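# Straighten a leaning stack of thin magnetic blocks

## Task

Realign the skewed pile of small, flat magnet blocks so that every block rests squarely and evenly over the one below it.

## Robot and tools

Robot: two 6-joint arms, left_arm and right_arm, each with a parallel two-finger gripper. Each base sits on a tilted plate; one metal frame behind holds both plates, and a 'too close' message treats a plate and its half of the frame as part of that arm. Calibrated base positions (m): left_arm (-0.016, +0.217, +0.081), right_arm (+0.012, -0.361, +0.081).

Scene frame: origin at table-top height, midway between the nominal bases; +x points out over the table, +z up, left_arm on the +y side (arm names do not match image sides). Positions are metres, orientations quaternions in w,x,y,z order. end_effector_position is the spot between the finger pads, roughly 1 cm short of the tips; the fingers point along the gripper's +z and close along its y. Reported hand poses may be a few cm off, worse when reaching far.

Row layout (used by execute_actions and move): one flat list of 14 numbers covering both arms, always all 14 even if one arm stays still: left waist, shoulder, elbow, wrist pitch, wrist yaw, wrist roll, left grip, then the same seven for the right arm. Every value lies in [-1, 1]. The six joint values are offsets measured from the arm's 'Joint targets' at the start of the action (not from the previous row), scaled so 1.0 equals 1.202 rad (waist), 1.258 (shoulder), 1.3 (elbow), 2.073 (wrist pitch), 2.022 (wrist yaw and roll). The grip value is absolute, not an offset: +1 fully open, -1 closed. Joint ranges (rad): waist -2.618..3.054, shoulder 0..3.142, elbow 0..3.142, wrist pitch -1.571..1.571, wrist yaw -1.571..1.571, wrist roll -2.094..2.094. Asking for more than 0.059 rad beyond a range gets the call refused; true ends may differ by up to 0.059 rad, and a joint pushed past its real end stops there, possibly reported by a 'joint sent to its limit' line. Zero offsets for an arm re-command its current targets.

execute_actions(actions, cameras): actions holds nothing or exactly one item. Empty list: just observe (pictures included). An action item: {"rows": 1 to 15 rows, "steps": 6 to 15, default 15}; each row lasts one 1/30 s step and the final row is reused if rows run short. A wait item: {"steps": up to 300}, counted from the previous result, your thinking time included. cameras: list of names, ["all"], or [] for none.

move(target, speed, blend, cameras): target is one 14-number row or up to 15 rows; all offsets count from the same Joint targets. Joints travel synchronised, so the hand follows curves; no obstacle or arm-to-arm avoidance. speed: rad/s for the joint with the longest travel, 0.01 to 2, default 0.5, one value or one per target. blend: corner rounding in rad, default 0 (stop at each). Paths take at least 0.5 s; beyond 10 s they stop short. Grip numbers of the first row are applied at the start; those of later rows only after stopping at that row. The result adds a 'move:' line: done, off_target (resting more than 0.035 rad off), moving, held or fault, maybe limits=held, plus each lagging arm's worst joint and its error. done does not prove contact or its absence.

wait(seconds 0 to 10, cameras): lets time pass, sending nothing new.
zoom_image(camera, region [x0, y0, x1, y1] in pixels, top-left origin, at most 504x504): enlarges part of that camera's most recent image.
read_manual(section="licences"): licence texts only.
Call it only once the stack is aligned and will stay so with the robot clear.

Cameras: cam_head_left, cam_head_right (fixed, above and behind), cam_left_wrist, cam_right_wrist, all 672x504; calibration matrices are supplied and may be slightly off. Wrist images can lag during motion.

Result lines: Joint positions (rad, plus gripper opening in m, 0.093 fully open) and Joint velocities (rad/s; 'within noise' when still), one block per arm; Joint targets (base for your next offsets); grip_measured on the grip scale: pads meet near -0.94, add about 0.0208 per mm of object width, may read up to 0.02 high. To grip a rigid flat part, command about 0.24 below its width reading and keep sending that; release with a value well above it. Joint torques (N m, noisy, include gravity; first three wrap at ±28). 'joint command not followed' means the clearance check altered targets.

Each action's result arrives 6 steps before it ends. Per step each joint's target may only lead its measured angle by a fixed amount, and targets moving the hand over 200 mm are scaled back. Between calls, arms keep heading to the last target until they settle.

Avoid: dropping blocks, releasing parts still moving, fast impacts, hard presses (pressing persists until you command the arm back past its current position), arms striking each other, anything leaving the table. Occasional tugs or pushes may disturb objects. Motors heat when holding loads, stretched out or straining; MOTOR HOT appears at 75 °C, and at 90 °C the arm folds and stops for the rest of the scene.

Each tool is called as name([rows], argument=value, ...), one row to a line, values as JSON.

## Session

execute_actions(actions=[], cameras=["all"])

Scene clock: 0.00 s of 6600.00 s.
left_arm: end_effector_position=(+0.3407, +0.1213, +0.2860) grip_measured=+1.000 end_effector_quat_wxyz=(+0.488, -0.523, +0.698, +0.000) | right_arm: end_effector_position=(+0.3019, -0.4567, +0.1134) grip_measured=+1.000 end_effector_quat_wxyz=(+0.258, +0.097, +0.937, -0.213)
Joint positions: left_arm=[-0.747 1.666 1.328 -0.969 -1.123 -1.845 0.093] | right_arm=[0.008 1.304 0.513 -0.178 0.58 0.01 0.093]
Joint velocities: within noise
Joint torques (N m): no reading
Motor temperatures (°C): left_arm=[30 43 41 37 30 28 31] | right_arm=[28 37 36 31 28 30 30]
Heat: left arm: 43 °C; right arm: 37 °C.
Joint targets: left_arm=[-0.748 1.654 1.341 -0.965 -1.128 -1.845] | right_arm=[0.008 1.300 0.519 -0.187 0.581 0.010]
camera_calibration:
cam_left_wrist: T_world_to_cam=[[0.715752, -0.438934, 0.543173, -0.349319], [-0.231089, -0.882835, -0.408902, 0.344898], [0.659013, 0.167151, -0.733323, 0.0485359], [0, 0, 0, 1]] pos_world=[0.297742, 0.143048, 0.366362]
cam_right_wrist: T_world_to_cam=[[-0.301101, -0.888643, 0.345906, -0.355128], [-0.952641, 0.264117, -0.150722, 0.464408], [0.0425786, -0.374907, -0.926084, 0.0000227005], [0, 0, 0, 1]] pos_world=[0.335484, -0.438231, 0.192859]

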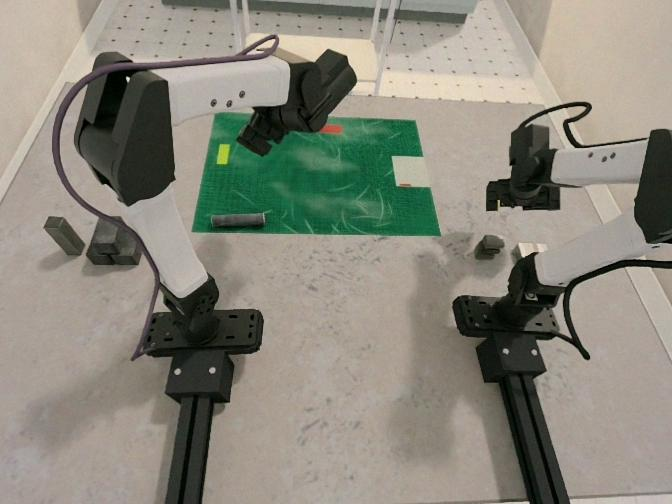

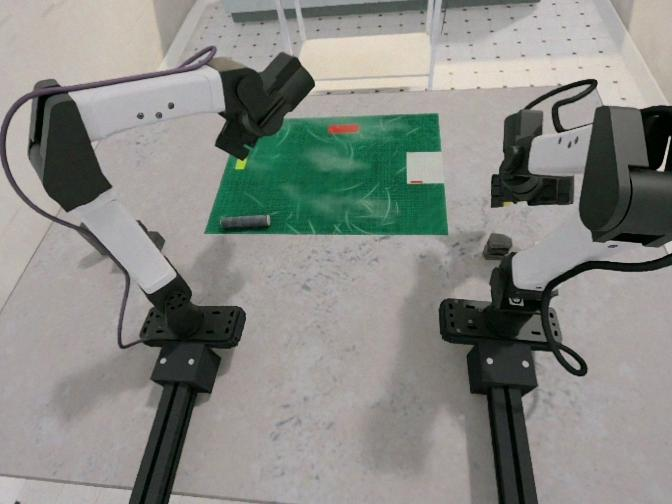

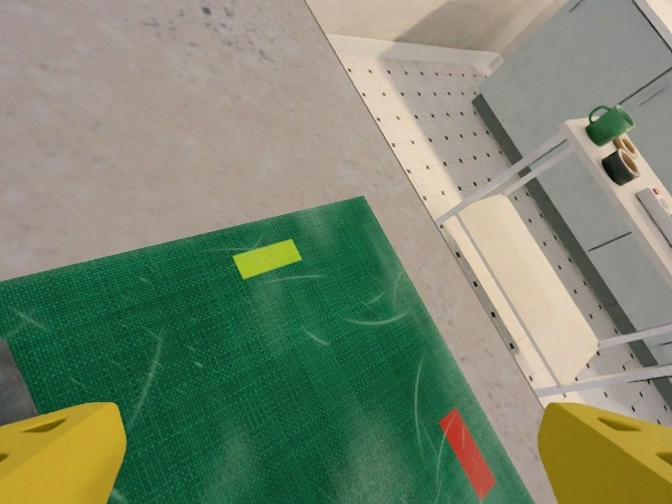

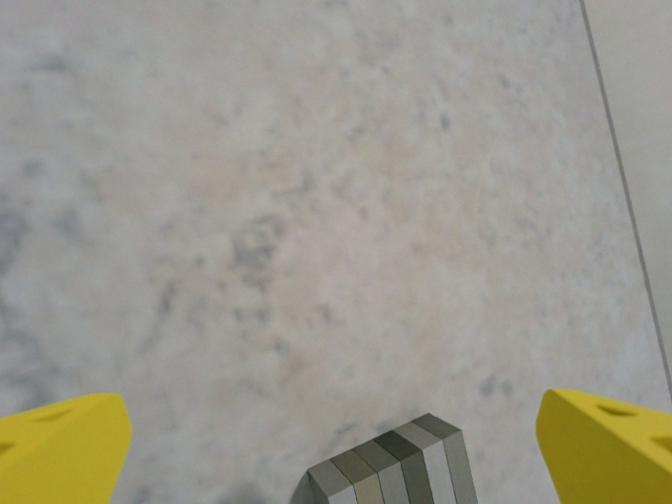

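zoom_image(camera="cam_head_left", region=[460, 220, 560, 280])

zoom_image(camera="cam_head_right", region=[470, 220, 530, 270])

zoom_image(camera="cam_right_wrist", region=[200, 380, 500, 504])

Scaled by 5.040 from the camera's 672x504 image, which has a finer 960x720 frame.

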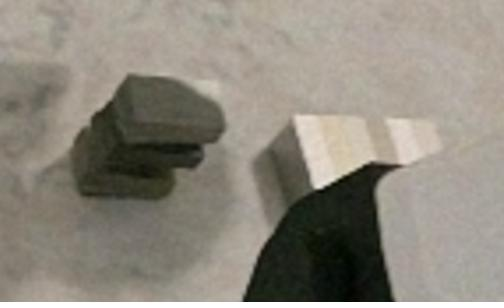

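Scaled by 8.400 from the camera's 672x504 image, which has a finer 960x720 frame.

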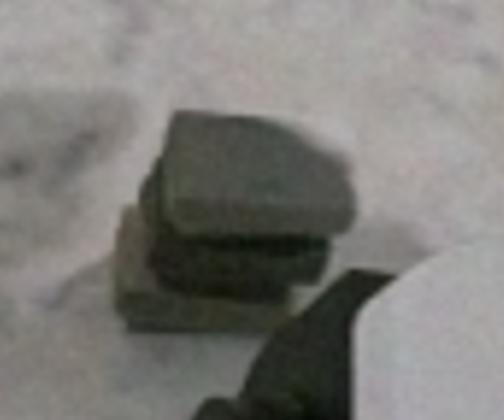

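Scaled by 1.680 from the camera's 672x504 image, which has a finer 960x720 frame.

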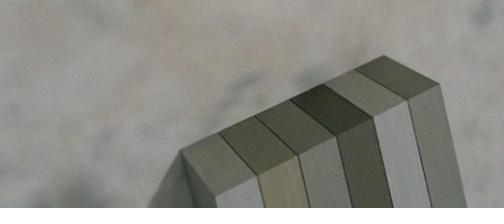

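move(target=[0,0,0,0,0,0,1,0.0787,-0.0437,0.4208,-0.5605,-0.2221,0.02,0.8], speed=0.7)

zoom_image(camera="cam_right_wrist", region=[200, 130, 460, 390])

zoom_image(camera="cam_head_left", region=[460, 220, 520, 270])

zoom_image(camera="cam_head_right", region=[470, 220, 530, 270])

Scene clock: 4.63 s of 6600.00 s.
left_arm: end_effector_position=(+0.3407, +0.1213, +0.2860) grip_measured=+1.000 end_effector_quat_wxyz=(+0.488, -0.523, +0.698, +0.000) | right_arm: end_effector_position=(+0.2199, -0.3820, +0.1988) grip_measured=+0.802 end_effector_quat_wxyz=(+0.001, -0.025, +1.000, -0.005)
Joint positions: left_arm=[-0.747 1.666 1.328 -0.969 -1.123 -1.845 0.093] | right_arm=[0.094 1.259 1.041 -1.315 0.143 0.042 0.084]
Joint velocities: within noise
Joint torques (N m): left_arm=[-1.05 -7.77 7.8 0.59 -0.63 0] | right_arm=[1.46 -4.1 7.23 0.06 0.02 0.06]
Motor temperatures (°C): left_arm=[30 44 42 37 30 28 31] | right_arm=[28 38 36 31 28 30 30]
Heat: left arm: 44 °C; right arm: 38 °C.
Joint targets: left_arm=[-0.748 1.654 1.341 -0.965 -1.128 -1.845] | right_arm=[0.103 1.245 1.066 -1.349 0.132 0.050]
Kept back: nothing.
move: done
camera_calibration:
cam_left_wrist: T_world_to_cam=[[0.715752, -0.438934, 0.543173, -0.349319], [-0.231089, -0.882835, -0.408902, 0.344898], [0.659013, 0.167151, -0.733323, 0.0485359], [0, 0, 0, 1]] pos_world=[0.297742, 0.143048, 0.366362]
cam_right_wrist: T_world_to_cam=[[0.0393424, -0.999141, 0.0130405, -0.393879], [-0.906386, -0.0301905, 0.42137, 0.14303], [-0.420614, -0.0283974, -0.906795, 0.34103], [0, 0, 0, 1]] pos_world=[0.288578, -0.379539, 0.254113]

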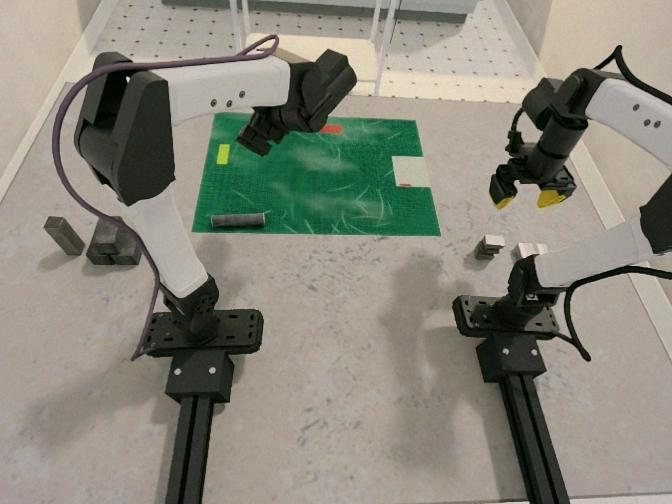

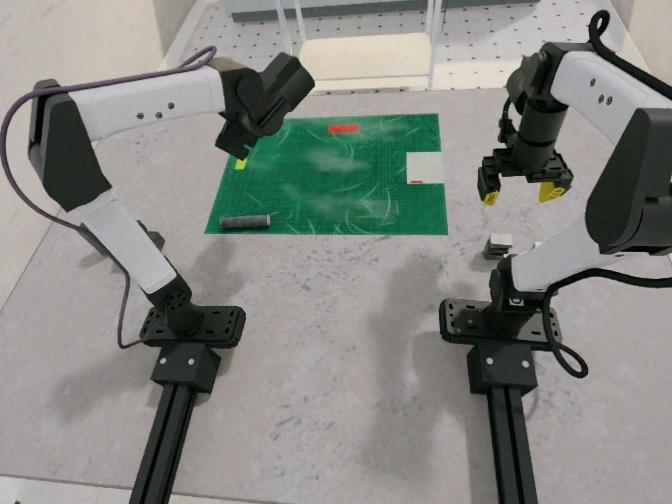

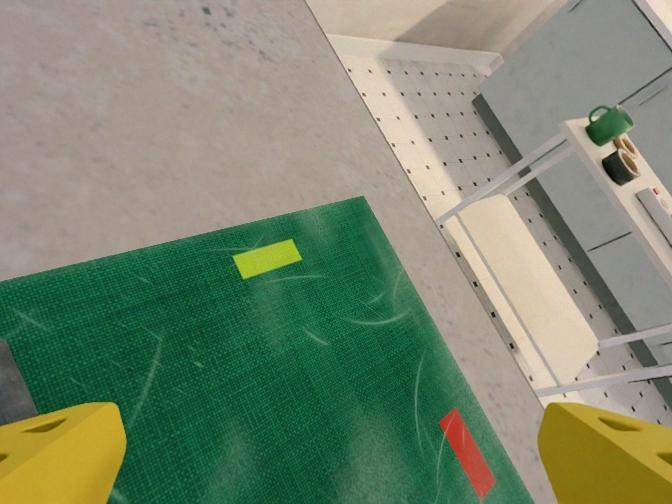

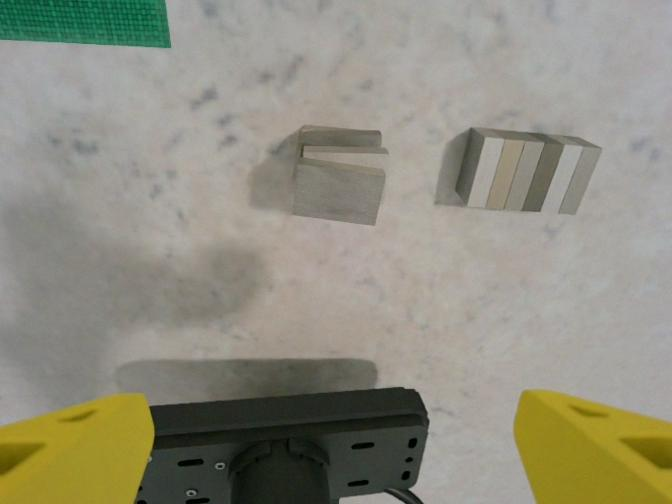

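Scaled by 1.938 from the camera's 672x504 image, which has a finer 960x720 frame.

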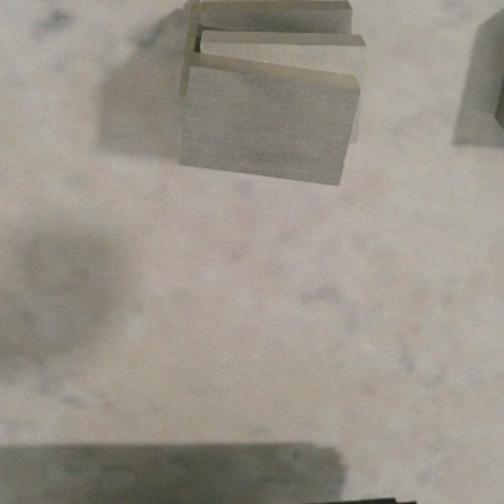

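Scaled by 8.400 from the camera's 672x504 image, which has a finer 960x720 frame.

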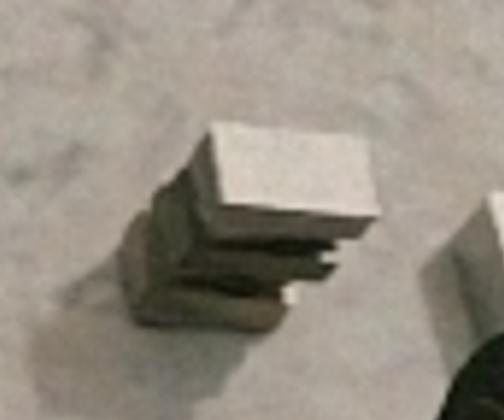

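Scaled by 8.400 from the camera's 672x504 image, which has a finer 960x720 frame.

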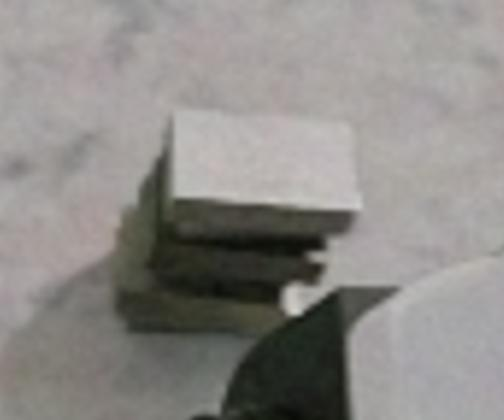

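zoom_image(camera="cam_right_wrist", region=[280, 110, 410, 240])

zoom_image(camera="cam_right_wrist", region=[430, 110, 610, 230])

Scaled by 3.877 from the camera's 672x504 image, which has a finer 960x720 frame.

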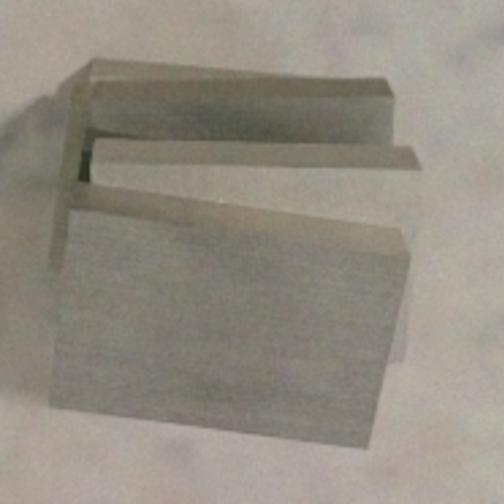

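Scaled by 2.800 from the camera's 672x504 image, which has a finer 960x720 frame.

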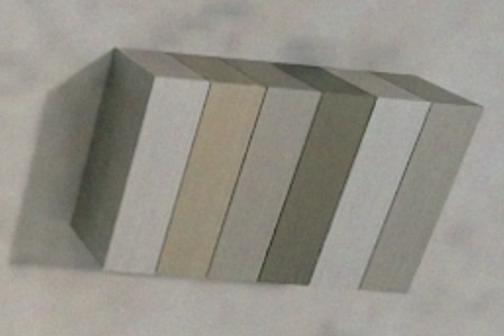

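zoom_image(camera="cam_head_left", region=[470, 230, 510, 262])

zoom_image(camera="cam_head_right", region=[478, 230, 518, 262])

Scaled by 12.600 from the camera's 672x504 image, which has a finer 960x720 frame.

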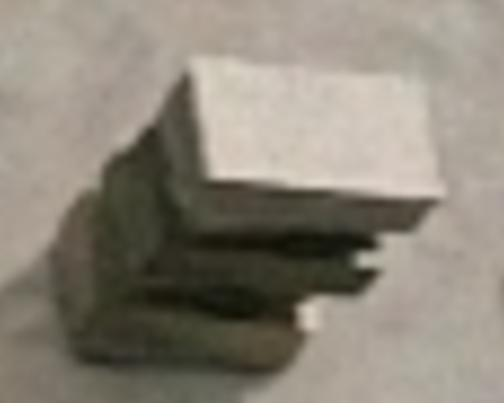

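Scaled by 12.600 from the camera's 672x504 image, which has a finer 960x720 frame.

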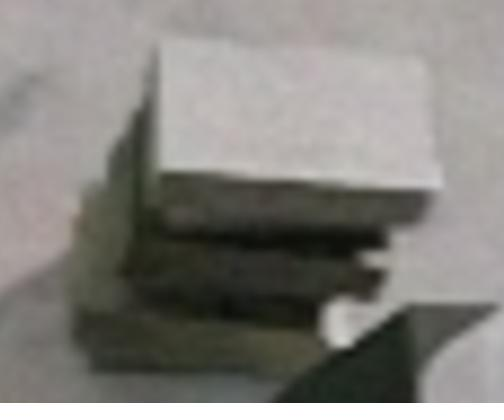

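move(target=[0,0,0,0,0,0,1,-0.1048,0.1471,-0.3254,0.2894,-0.0074,-0.82,0.9], speed=0.8)

zoom_image(camera="cam_right_wrist", region=[240, 120, 460, 400])

Scene clock: 12.90 s of 6600.00 s.
left_arm: end_effector_position=(+0.3407, +0.1213, +0.2860) grip_measured=+1.000 end_effector_quat_wxyz=(+0.488, -0.523, +0.698, +0.000) | right_arm: end_effector_position=(+0.2227, -0.3855, +0.0747) grip_measured=+0.898 end_effector_quat_wxyz=(+0.000, +0.711, -0.703, +0.000)
Joint positions: left_arm=[-0.747 1.666 1.328 -0.969 -1.123 -1.845 0.093] | right_arm=[-0.014 1.419 0.655 -0.755 0.127 -1.599 0.088]
Joint velocities: within noise
Joint torques (N m): left_arm=[-1.2 -7.76 7.6 0.61 -0.61 0.01] | right_arm=[-0.39 -2.59 3.41 0.47 -0.11 -0.08]
Motor temperatures (°C): left_arm=[30 45 43 37 31 28 31] | right_arm=[28 38 37 31 28 30 30]
Heat: left arm: 45 °C; right arm: 38 °C.
Joint targets: left_arm=[-0.748 1.654 1.341 -0.965 -1.128 -1.845] | right_arm=[-0.024 1.431 0.643 -0.749 0.117 -1.608]
Kept back: nothing.
move: done
camera_calibration:
cam_left_wrist: T_world_to_cam=[[0.715752, -0.438934, 0.543173, -0.349319], [-0.231089, -0.882835, -0.408902, 0.344898], [0.659013, 0.167151, -0.733323, 0.0485359], [0, 0, 0, 1]] pos_world=[0.297742, 0.143048, 0.366362]
cam_right_wrist: T_world_to_cam=[[0.999997, 0.000310122, 0.00230597, -0.22367], [-0.000694571, -0.9061, 0.423063, -0.341734], [0.00222064, -0.423064, -0.906097, -0.0168537], [0, 0, 0, 1]] pos_world=[0.22347, -0.316706, 0.12982]

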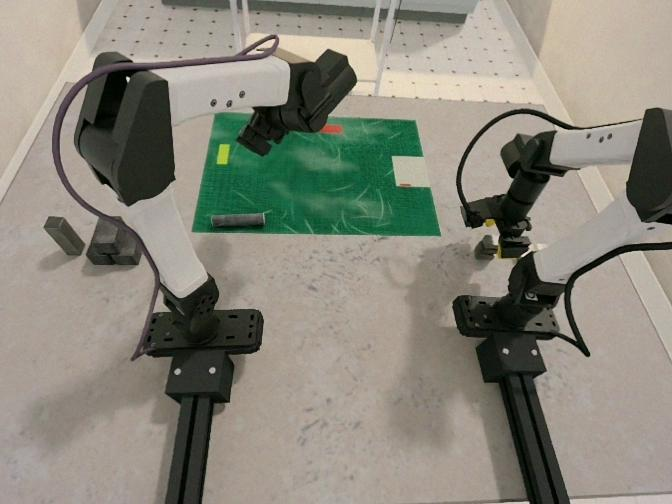

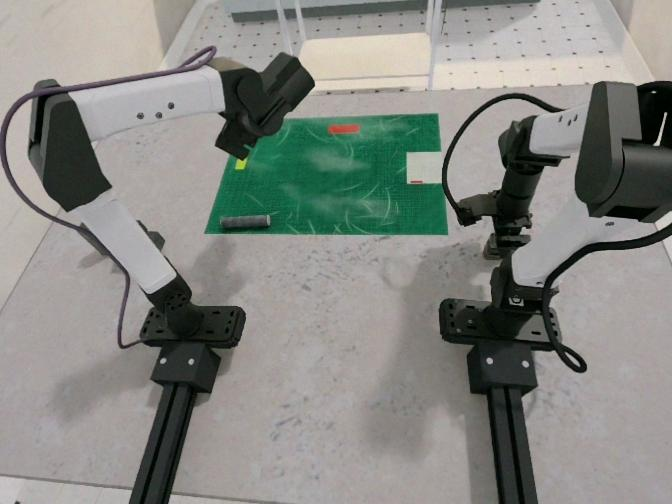

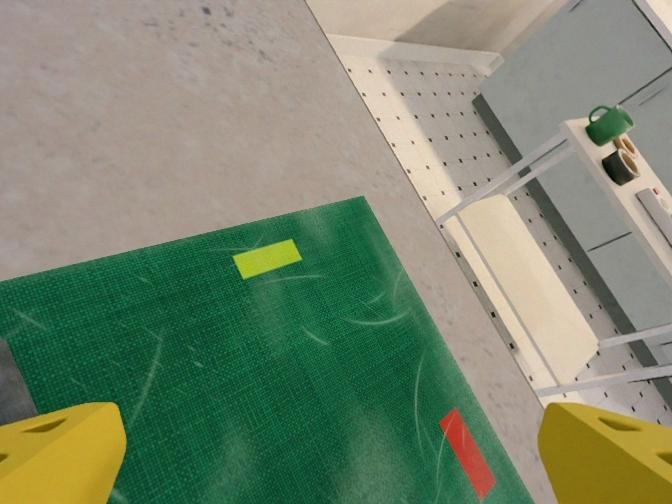

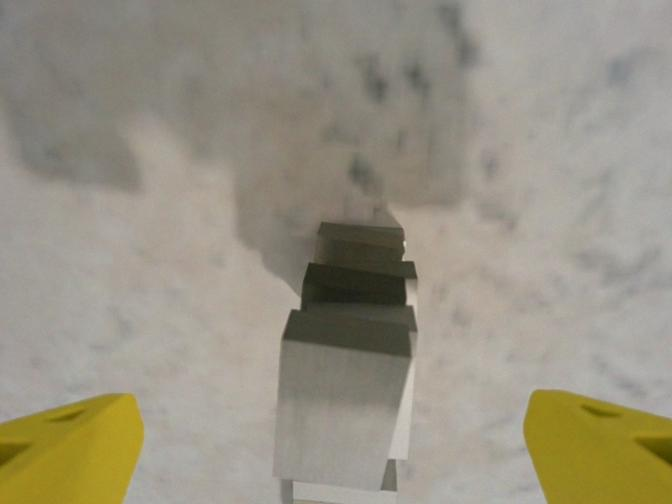

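Scaled by 1.800 from the camera's 672x504 image, which has a finer 960x720 frame.

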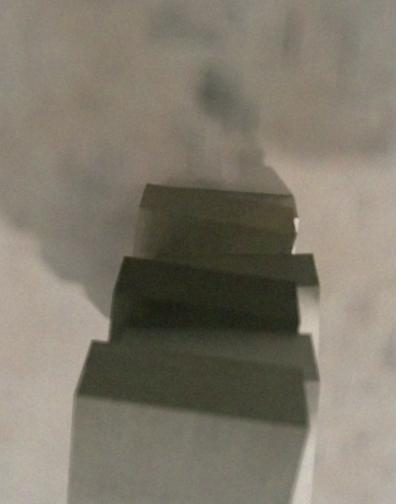

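zoom_image(camera="cam_right_wrist", region=[290, 215, 430, 355])

Scaled by 3.600 from the camera's 672x504 image, which has a finer 960x720 frame.

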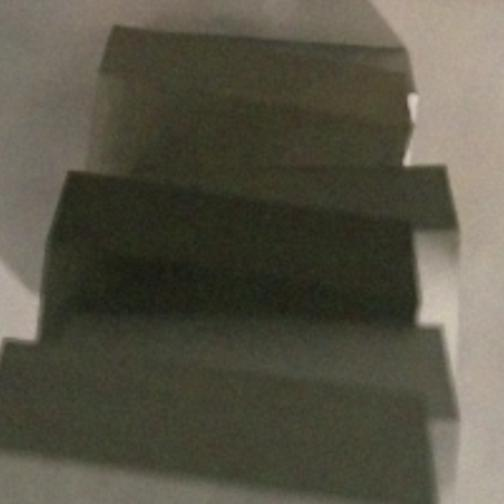

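move(target=[0,0,0,0,0,0,1,-0.0308,0.1816,-0.08,0.1635,0,0,0.9], speed=0.2, cameras=["cam_right_wrist", "cam_head_left", "cam_head_right"])

zoom_image(camera="cam_right_wrist", region=[230, 300, 460, 504])

Scene clock: 21.30 s of 6600.00 s.
left_arm: end_effector_position=(+0.3407, +0.1213, +0.2860) grip_measured=+1.000 end_effector_quat_wxyz=(+0.488, -0.523, +0.698, +0.000) | right_arm: end_effector_position=(+0.2236, -0.3855, +0.0137) grip_measured=+0.898 end_effector_quat_wxyz=(+0.005, +0.699, -0.715, -0.004)
Joint positions: left_arm=[-0.747 1.666 1.328 -0.969 -1.123 -1.845 0.093] | right_arm=[-0.05 1.64 0.554 -0.442 0.127 -1.599 0.088]
Joint velocities: within noise
Joint torques (N m): left_arm=[-1.13 -7.71 7.71 0.58 -0.61 0.01] | right_arm=[-0.27 -2.62 2.04 0.72 -0.08 -0.13]
Motor temperatures (°C): left_arm=[30 46 44 37 31 28 31] | right_arm=[28 38 37 31 28 30 30]
Heat: left arm: 46 °C; right arm: 38 °C.
Joint targets: left_arm=[-0.748 1.654 1.341 -0.965 -1.128 -1.845] | right_arm=[-0.061 1.659 0.539 -0.410 0.117 -1.608]
Kept back: nothing.
move: done
camera_calibration:
cam_right_wrist: T_world_to_cam=[[0.999387, -0.0333918, -0.0105545, -0.237165], [-0.0257641, -0.905187, 0.424232, -0.309956], [-0.0237196, -0.4237, -0.905492, -0.0665177], [0, 0, 0, 1]] pos_world=[0.227456, -0.316671, 0.068759]
Images, in order (width x height): cam_head_left 672x504, cam_head_right 672x504, cam_right_wrist 672x504.

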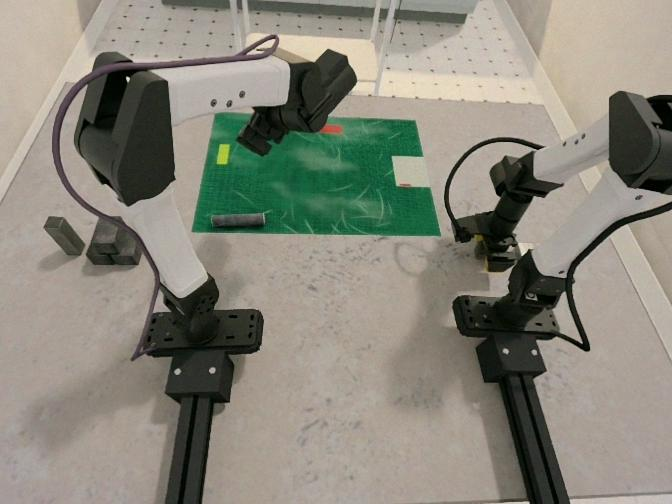

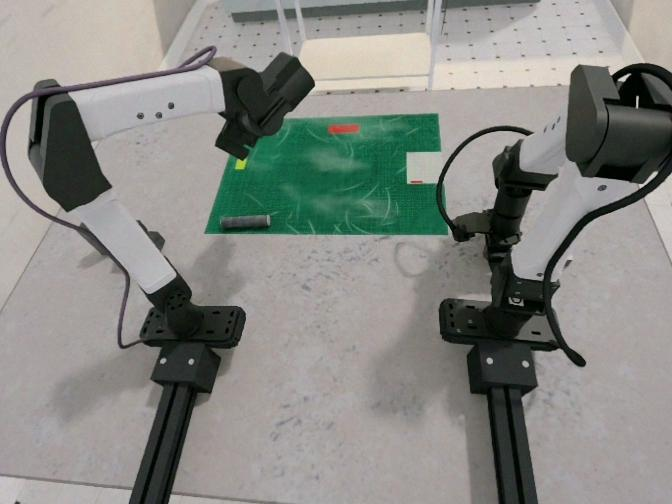

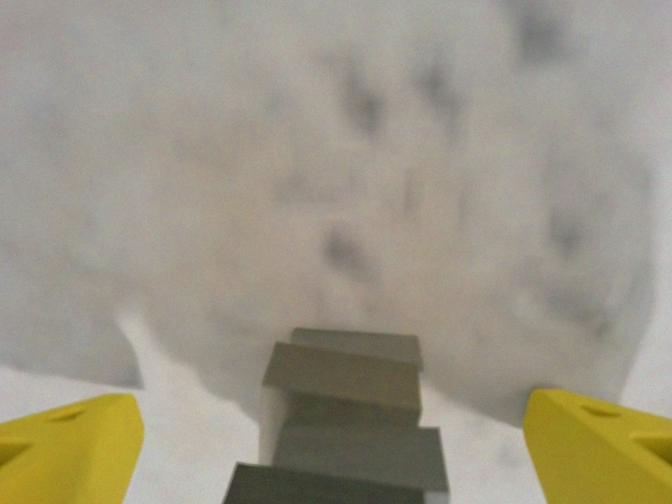

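Scaled by 2.191 from the camera's 672x504 image, which has a finer 960x720 frame.

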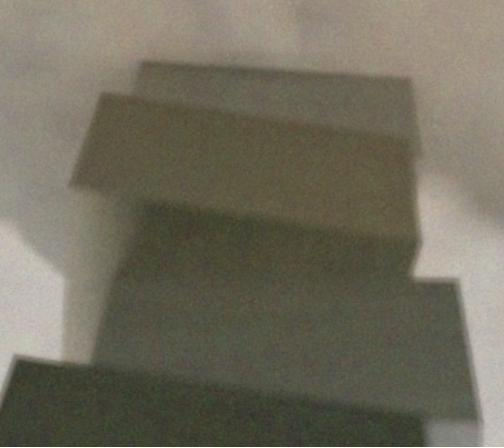

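move(target=[0,0,0,0,0,0,1,0,0.0064,-0.0031,0.0105,0,0,0.8], speed=0.1, cameras=["cam_right_wrist"])

Scene clock: 22.53 s of 6600.00 s.
left_arm: end_effector_position=(+0.3407, +0.1213, +0.2860) grip_measured=+1.000 end_effector_quat_wxyz=(+0.488, -0.523, +0.698, +0.000) | right_arm: end_effector_position=(+0.2260, -0.3855, +0.0133) grip_measured=+0.802 end_effector_quat_wxyz=(+0.002, +0.699, -0.715, -0.001)
Joint positions: left_arm=[-0.747 1.666 1.328 -0.969 -1.123 -1.845 0.093] | right_arm=[-0.05 1.642 0.554 -0.431 0.126 -1.6 0.084]
Joint velocities: within noise
Joint torques (N m): left_arm=[-1.13 -7.77 7.71 0.6 -0.6 -0.01] | right_arm=[-0.23 -2.03 1.81 0.9 -0.08 -0.08]
Motor temperatures (°C): left_arm=[30 46 44 37 31 28 31] | right_arm=[28 38 37 31 28 30 30]
Heat: left arm: 46 °C; right arm: 38 °C.
Joint targets: left_arm=[-0.748 1.654 1.341 -0.965 -1.128 -1.845] | right_arm=[-0.061 1.667 0.535 -0.388 0.117 -1.607]
Kept back: nothing.
move: off_target (right_arm); right_arm: the wrist pitch is farthest, 0.042 rad from its target
camera_calibration:
cam_right_wrist: T_world_to_cam=[[0.999428, -0.0337762, -0.00146672, -0.239778], [-0.0299672, -0.905138, 0.42406, -0.308775], [-0.0156507, -0.423774, -0.905633, -0.0686583], [0, 0, 0, 1]] pos_world=[0.229313, -0.316679, 0.0684085]
Images, in order (width x height): cam_right_wrist 672x504.

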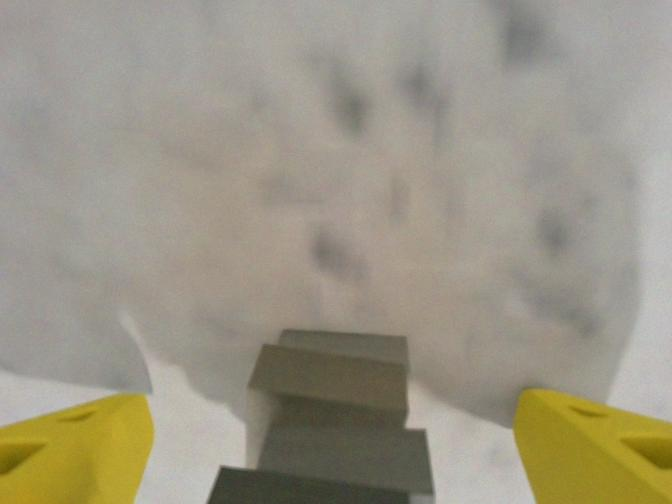

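move(target=[0,0,0,0,0,0,1,0,-0.037,0.0265,-0.0425,0,0,0.8], speed=0.15, cameras=["cam_right_wrist"])

Scene clock: 24.63 s of 6600.00 s.
left_arm: end_effector_position=(+0.3407, +0.1213, +0.2860) grip_measured=+1.000 end_effector_quat_wxyz=(+0.488, -0.523, +0.698, +0.000) | right_arm: end_effector_position=(+0.2254, -0.3855, +0.0137) grip_measured=+0.802 end_effector_quat_wxyz=(+0.002, +0.699, -0.715, -0.002)
Joint positions: left_arm=[-0.747 1.666 1.328 -0.969 -1.123 -1.845 0.093] | right_arm=[-0.05 1.64 0.554 -0.434 0.126 -1.6 0.084]
Joint velocities: within noise
Joint torques (N m): left_arm=[-1.07 -7.86 7.68 0.6 -0.59 0.03] | right_arm=[-0.23 -5.89 4.56 -0.12 -0.08 -0.09]
Motor temperatures (°C): left_arm=[30 46 45 37 31 28 31] | right_arm=[28 38 37 31 28 30 30]
Heat: left arm: 46 °C; right arm: 38 °C.
Joint targets: left_arm=[-0.748 1.654 1.341 -0.965 -1.128 -1.845] | right_arm=[-0.061 1.620 0.570 -0.476 0.117 -1.607]
Kept back: nothing.
move: off_target (right_arm); right_arm: the wrist pitch is farthest, 0.042 rad from its target
camera_calibration:
cam_right_wrist: T_world_to_cam=[[0.999432, -0.0335378, -0.00335881, -0.239078], [-0.0289502, -0.905187, 0.424026, -0.309207], [-0.0172612, -0.423688, -0.905644, -0.0679506], [0, 0, 0, 1]] pos_world=[0.228818, -0.316698, 0.0687697]
Images, in order (width x height): cam_right_wrist 672x504.

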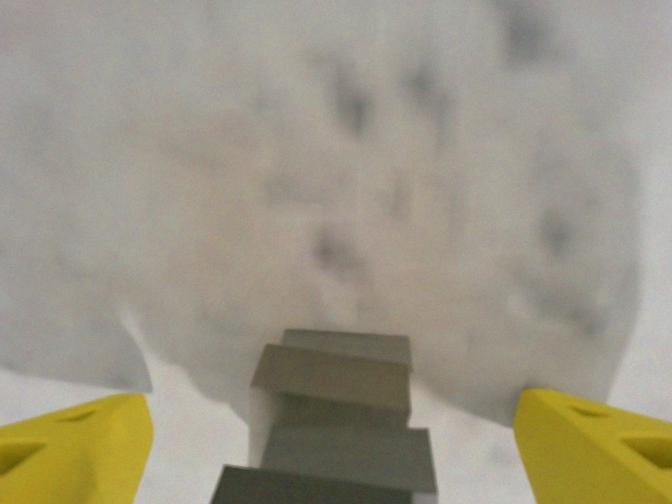

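move(target=[0,0,0,0,0,0,1,0,-0.0064,0.0025,-0.0048,0,0,0.8], speed=0.15, cameras=["cam_right_wrist"])

zoom_image(camera="cam_right_wrist", region=[200, 300, 460, 504])

Scene clock: 25.73 s of 6600.00 s.
left_arm: end_effector_position=(+0.3407, +0.1213, +0.2860) grip_measured=+1.000 end_effector_quat_wxyz=(+0.488, -0.523, +0.698, +0.000) | right_arm: end_effector_position=(+0.2223, -0.3855, +0.0150) grip_measured=+0.802 end_effector_quat_wxyz=(+0.006, +0.700, -0.715, -0.006)
Joint positions: left_arm=[-0.747 1.666 1.328 -0.969 -1.123 -1.845 0.093] | right_arm=[-0.05 1.633 0.554 -0.452 0.126 -1.6 0.084]
Joint velocities: within noise
Joint torques (N m): left_arm=[-1.05 -7.87 7.62 0.61 -0.58 0.03] | right_arm=[-0.42 -5.94 4.86 -0.1 -0.07 -0.07]
Motor temperatures (°C): left_arm=[30 46 45 37 31 28 31] | right_arm=[28 38 37 31 28 30 30]
Heat: left arm: 46 °C; right arm: 38 °C.
Joint targets: left_arm=[-0.748 1.654 1.341 -0.965 -1.128 -1.845] | right_arm=[-0.061 1.612 0.573 -0.486 0.117 -1.607]
Kept back: nothing.
move: done
camera_calibration:
cam_right_wrist: T_world_to_cam=[[0.99938, -0.0321514, -0.0143323, -0.23525], [-0.0230524, -0.905468, 0.423789, -0.311274], [-0.0266028, -0.423196, -0.905648, -0.064545], [0, 0, 0, 1]] pos_world=[0.226211, -0.316727, 0.0700876]
Images, in order (width x height): cam_right_wrist 672x504.

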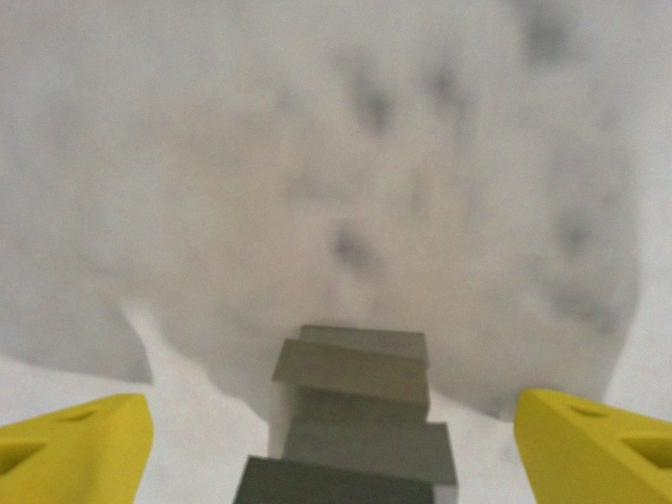

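Scaled by 1.938 from the camera's 672x504 image, which has a finer 960x720 frame.

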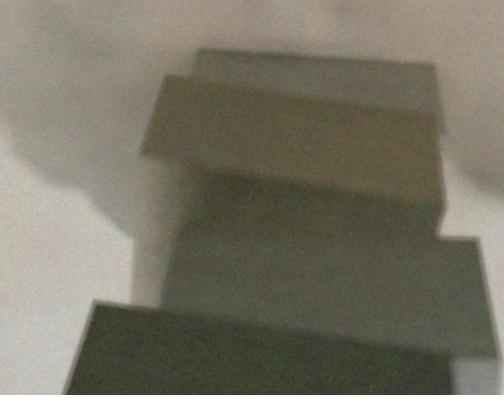

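move(target=[0,0,0,0,0,0,1,0,0,0,0.0275,0,0,0.75], speed=0.15, cameras=["cam_right_wrist"])

Scene clock: 27.17 s of 6600.00 s.
left_arm: end_effector_position=(+0.3407, +0.1213, +0.2860) grip_measured=+1.000 end_effector_quat_wxyz=(+0.488, -0.523, +0.698, +0.000) | right_arm: end_effector_position=(+0.2262, -0.3857, +0.0150) grip_measured=+0.752 end_effector_quat_wxyz=(+0.001, +0.699, -0.715, +0.000)
Joint positions: left_arm=[-0.747 1.666 1.328 -0.969 -1.123 -1.845 0.093] | right_arm=[-0.05 1.633 0.554 -0.436 0.126 -1.6 0.081]
Joint velocities: within noise
Joint torques (N m): left_arm=[-1.13 -7.72 7.65 0.62 -0.62 -0.01] | right_arm=[-0.38 -5.97 4.98 0.45 -0.07 -0.12]
Motor temperatures (°C): left_arm=[30 46 45 37 31 28 31] | right_arm=[28 38 37 31 28 30 30]
Heat: left arm: 46 °C; right arm: 38 °C.
Joint targets: left_arm=[-0.748 1.654 1.341 -0.965 -1.128 -1.845] | right_arm=[-0.061 1.612 0.573 -0.429 0.117 -1.607]
Kept back: nothing.
move: done
camera_calibration:
cam_right_wrist: T_world_to_cam=[[0.999413, -0.0342048, 0.00193907, -0.240246], [-0.0317981, -0.905049, 0.424117, -0.309218], [-0.0127519, -0.42393, -0.905605, -0.0679736], [0, 0, 0, 1]] pos_world=[0.229406, -0.316891, 0.0700534]
Images, in order (width x height): cam_right_wrist 672x504.

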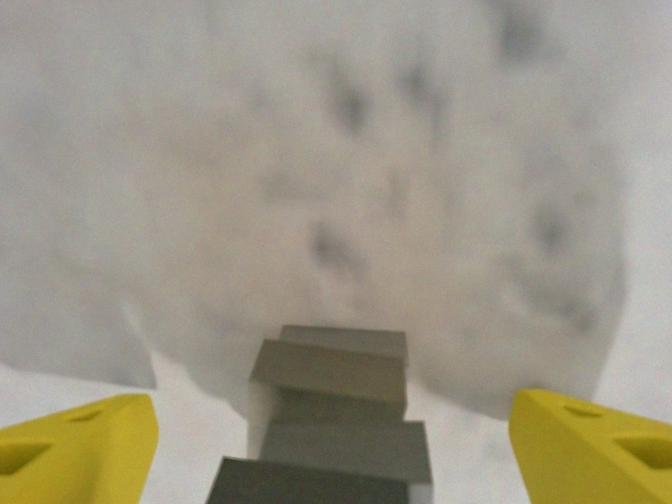

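execute_actions([
  {"rows":[[0,0,0,0,0,0,1,0,0,0,0,0,0,0.71],[0,0,0,0,0,0,1,0,0,0,0,0,0,0.67],[0,0,0,0,0,0,1,0,0,0,0,0,0,0.63],[0,0,0,0,0,0,1,0,0,0,0,0,0,0.59],[0,0,0,0,0,0,1,0,0,0,0,0,0,0.55],[0,0,0,0,0,0,1,0,0,0,0,0,0,0.51],[0,0,0,0,0,0,1,0,0,0,0,0,0,0.47],[0,0,0,0,0,0,1,0,0,0,0,0,0,0.43],[0,0,0,0,0,0,1,0,0,0,0,0,0,0.39],[0,0,0,0,0,0,1,0,0,0,0,0,0,0.35],[0,0,0,0,0,0,1,0,0,0,0,0,0,0.31],[0,0,0,0,0,0,1,0,0,0,0,0,0,0.27],[0,0,0,0,0,0,1,0,0,0,0,0,0,0.23],[0,0,0,0,0,0,1,0,0,0,0,0,0,0.19],[0,0,0,0,0,0,1,0,0,0,0,0,0,0.16]],"steps":15},
], cameras=[])

execute_actions([
  {"rows":[[0,0,0,0,0,0,1,0,0,0,0,0,0,0.15],[0,0,0,0,0,0,1,0,0,0,0,0,0,0.14],[0,0,0,0,0,0,1,0,0,0,0,0,0,0.13],[0,0,0,0,0,0,1,0,0,0,0,0,0,0.12],[0,0,0,0,0,0,1,0,0,0,0,0,0,0.11],[0,0,0,0,0,0,1,0,0,0,0,0,0,0.1],[0,0,0,0,0,0,1,0,0,0,0,0,0,0.09],[0,0,0,0,0,0,1,0,0,0,0,0,0,0.08],[0,0,0,0,0,0,1,0,0,0,0,0,0,0.07],[0,0,0,0,0,0,1,0,0,0,0,0,0,0.06],[0,0,0,0,0,0,1,0,0,0,0,0,0,0.05],[0,0,0,0,0,0,1,0,0,0,0,0,0,0.04],[0,0,0,0,0,0,1,0,0,0,0,0,0,0.03],[0,0,0,0,0,0,1,0,0,0,0,0,0,0.02],[0,0,0,0,0,0,1,0,0,0,0,0,0,0.01]],"steps":15},
], cameras=["cam_right_wrist"])

execute_actions([
  {"rows":[[0,0,0,0,0,0,1,0,0,0,0,0,0,0.0],[0,0,0,0,0,0,1,0,0,0,0,0,0,-0.01],[0,0,0,0,0,0,1,0,0,0,0,0,0,-0.02],[0,0,0,0,0,0,1,0,0,0,0,0,0,-0.03],[0,0,0,0,0,0,1,0,0,0,0,0,0,-0.04],[0,0,0,0,0,0,1,0,0,0,0,0,0,-0.05],[0,0,0,0,0,0,1,0,0,0,0,0,0,-0.06],[0,0,0,0,0,0,1,0,0,0,0,0,0,-0.07],[0,0,0,0,0,0,1,0,0,0,0,0,0,-0.08],[0,0,0,0,0,0,1,0,0,0,0,0,0,-0.09],[0,0,0,0,0,0,1,0,0,0,0,0,0,-0.1],[0,0,0,0,0,0,1,0,0,0,0,0,0,-0.11],[0,0,0,0,0,0,1,0,0,0,0,0,0,-0.12],[0,0,0,0,0,0,1,0,0,0,0,0,0,-0.13],[0,0,0,0,0,0,1,0,0,0,0,0,0,-0.14]],"steps":15},
], cameras=["cam_right_wrist"])

Scene clock: 28.37 s of 6600.00 s.
left_arm: end_effector_position=(+0.3407, +0.1213, +0.2860) grip_measured=+1.000 end_effector_quat_wxyz=(+0.488, -0.523, +0.698, +0.000) | right_arm: end_effector_position=(+0.2264, -0.3857, +0.0150) grip_measured=+0.417 end_effector_quat_wxyz=(+0.000, +0.699, -0.715, +0.001)
Joint positions: left_arm=[-0.747 1.666 1.328 -0.969 -1.123 -1.845 0.093] | right_arm=[-0.05 1.633 0.554 -0.435 0.126 -1.6 0.065]
Joint velocities: left_arm=[within noise] | right_arm=[0.012 -0.002 -0.002 0.007 -0.007 -0.037 -0.058]
Joint torques (N m): left_arm=[-1.11 -7.75 7.75 0.59 -0.6 0.02] | right_arm=[-0.28 -6.02 4.72 0.43 -0.08 -0.09]
Motor temperatures (°C): left_arm=[30 46 45 37 31 28 31] | right_arm=[28 38 37 31 28 30 30]
Heat: left arm: 46 °C; right arm: 38 °C.
Joint targets: left_arm=[-0.748 1.654 1.341 -0.965 -1.128 -1.845] | right_arm=[-0.061 1.612 0.573 -0.429 0.117 -1.607]
Steps of this call (1-27: nothing new was sent; 28-36: this action's first 9). Readings (joint positions of left_arm | right_arm):
28: [-0.747 1.666 1.328 -0.969 -1.123 -1.845] | [-0.050 1.633 0.554 -0.435 0.126 -1.600]
29: [-0.747 1.666 1.328 -0.969 -1.123 -1.845] | [-0.050 1.633 0.554 -0.435 0.126 -1.600]
31: [-0.747 1.666 1.328 -0.969 -1.123 -1.845] | [-0.050 1.633 0.554 -0.435 0.126 -1.600]
35: [-0.747 1.666 1.328 -0.969 -1.123 -1.845] | [-0.050 1.633 0.554 -0.435 0.126 -1.600]
36: the state above
No camera images: "cameras" was empty.

Scene clock: 28.87 s of 6600.00 s.
left_arm: end_effector_position=(+0.3407, +0.1213, +0.2860) grip_measured=+1.000 end_effector_quat_wxyz=(+0.488, -0.523, +0.698, +0.000) | right_arm: end_effector_position=(+0.2264, -0.3857, +0.0150) grip_measured=+0.078 end_effector_quat_wxyz=(+0.000, +0.699, -0.715, +0.001)
Joint positions: left_arm=[-0.747 1.666 1.328 -0.969 -1.123 -1.845 0.093] | right_arm=[-0.05 1.633 0.554 -0.435 0.126 -1.6 0.049]
Joint velocities: left_arm=[within noise] | right_arm=[-0.002 -0.007 0.002 0.007 -0.022 -0.066 -0.012]
Joint torques (N m): left_arm=[-1.17 -7.66 7.61 0.59 -0.58 0.01] | right_arm=[-0.35 -6.04 4.92 0.47 -0.09 -0.09]
Motor temperatures (°C): left_arm=[30 46 45 37 31 28 31] | right_arm=[28 38 37 31 28 30 30]
Heat: left arm: 46 °C; right arm: 38 °C.
Joint targets: left_arm=[-0.748 1.654 1.341 -0.965 -1.128 -1.845] | right_arm=[-0.061 1.612 0.573 -0.429 0.117 -1.607]
Steps of this call (1-6: your previous action's last 6; 7-15: this action's first 9). Readings (joint positions of left_arm | right_arm):
7: [-0.747 1.666 1.328 -0.969 -1.123 -1.845] | [-0.050 1.633 0.554 -0.435 0.126 -1.600]
8: [-0.747 1.666 1.328 -0.969 -1.123 -1.845] | [-0.050 1.633 0.554 -0.435 0.126 -1.600]
10: [-0.747 1.666 1.328 -0.969 -1.123 -1.845] | [-0.050 1.633 0.554 -0.435 0.126 -1.600]
14: [-0.747 1.666 1.328 -0.969 -1.123 -1.845] | [-0.050 1.633 0.554 -0.435 0.126 -1.600]
15: the state above
camera_calibration:
cam_right_wrist: T_world_to_cam=[[0.999408, -0.0343, 0.00269591, -0.240477], [-0.0322049, -0.905029, 0.424129, -0.309121], [-0.0121077, -0.423965, -0.905598, -0.0681347], [0, 0, 0, 1]] pos_world=[0.229555, -0.316899, 0.070053]
Images, in order (width x height): cam_right_wrist 672x504.

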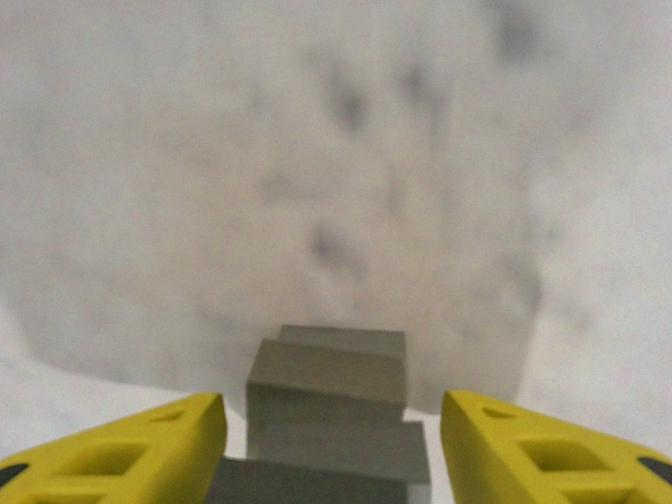

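Scene clock: 29.37 s of 6600.00 s.
left_arm: end_effector_position=(+0.3407, +0.1213, +0.2860) grip_measured=+1.000 end_effector_quat_wxyz=(+0.488, -0.523, +0.698, +0.000) | right_arm: end_effector_position=(+0.2264, -0.3857, +0.0150) grip_measured=-0.072 end_effector_quat_wxyz=(+0.000, +0.699, -0.715, +0.001)
Joint positions: left_arm=[-0.747 1.666 1.328 -0.969 -1.123 -1.845 0.093] | right_arm=[-0.05 1.633 0.554 -0.435 0.126 -1.6 0.042]
Joint velocities: left_arm=[within noise] | right_arm=[0.007 0.017 0.007 -0.095 0.022 -0.11 -0.012]
Joint torques (N m): left_arm=[-1.13 -7.8 7.65 0.61 -0.63 0.03] | right_arm=[-0.35 -5.9 4.9 0.43 -0.1 -0.07]
Motor temperatures (°C): left_arm=[30 46 45 37 31 28 31] | right_arm=[28 38 37 31 28 30 30]
Heat: left arm: 46 °C; right arm: 38 °C.
Joint targets: left_arm=[-0.748 1.654 1.341 -0.965 -1.128 -1.845] | right_arm=[-0.061 1.612 0.573 -0.429 0.117 -1.607]
Steps of this call (1-6: your previous action's last 6; 7-15: this action's first 9). Readings (joint positions of left_arm | right_arm):
7: [-0.747 1.666 1.328 -0.969 -1.123 -1.845] | [-0.050 1.633 0.554 -0.435 0.126 -1.600]
8: [-0.747 1.666 1.328 -0.969 -1.123 -1.845] | [-0.050 1.633 0.554 -0.435 0.126 -1.600]
10: [-0.747 1.666 1.328 -0.969 -1.123 -1.845] | [-0.050 1.633 0.554 -0.435 0.126 -1.600]
14: [-0.747 1.666 1.328 -0.969 -1.123 -1.845] | [-0.050 1.633 0.554 -0.435 0.126 -1.600]
15: the state above
camera_calibration:
cam_right_wrist: T_world_to_cam=[[0.999408, -0.0343, 0.00269591, -0.240477], [-0.0322049, -0.905029, 0.424129, -0.309121], [-0.0121077, -0.423965, -0.905598, -0.0681347], [0, 0, 0, 1]] pos_world=[0.229555, -0.316899, 0.070053]
Images, in order (width x height): cam_right_wrist 672x504.

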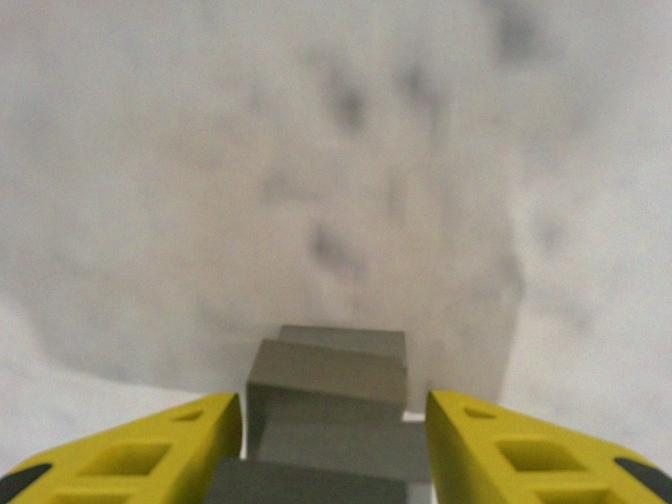

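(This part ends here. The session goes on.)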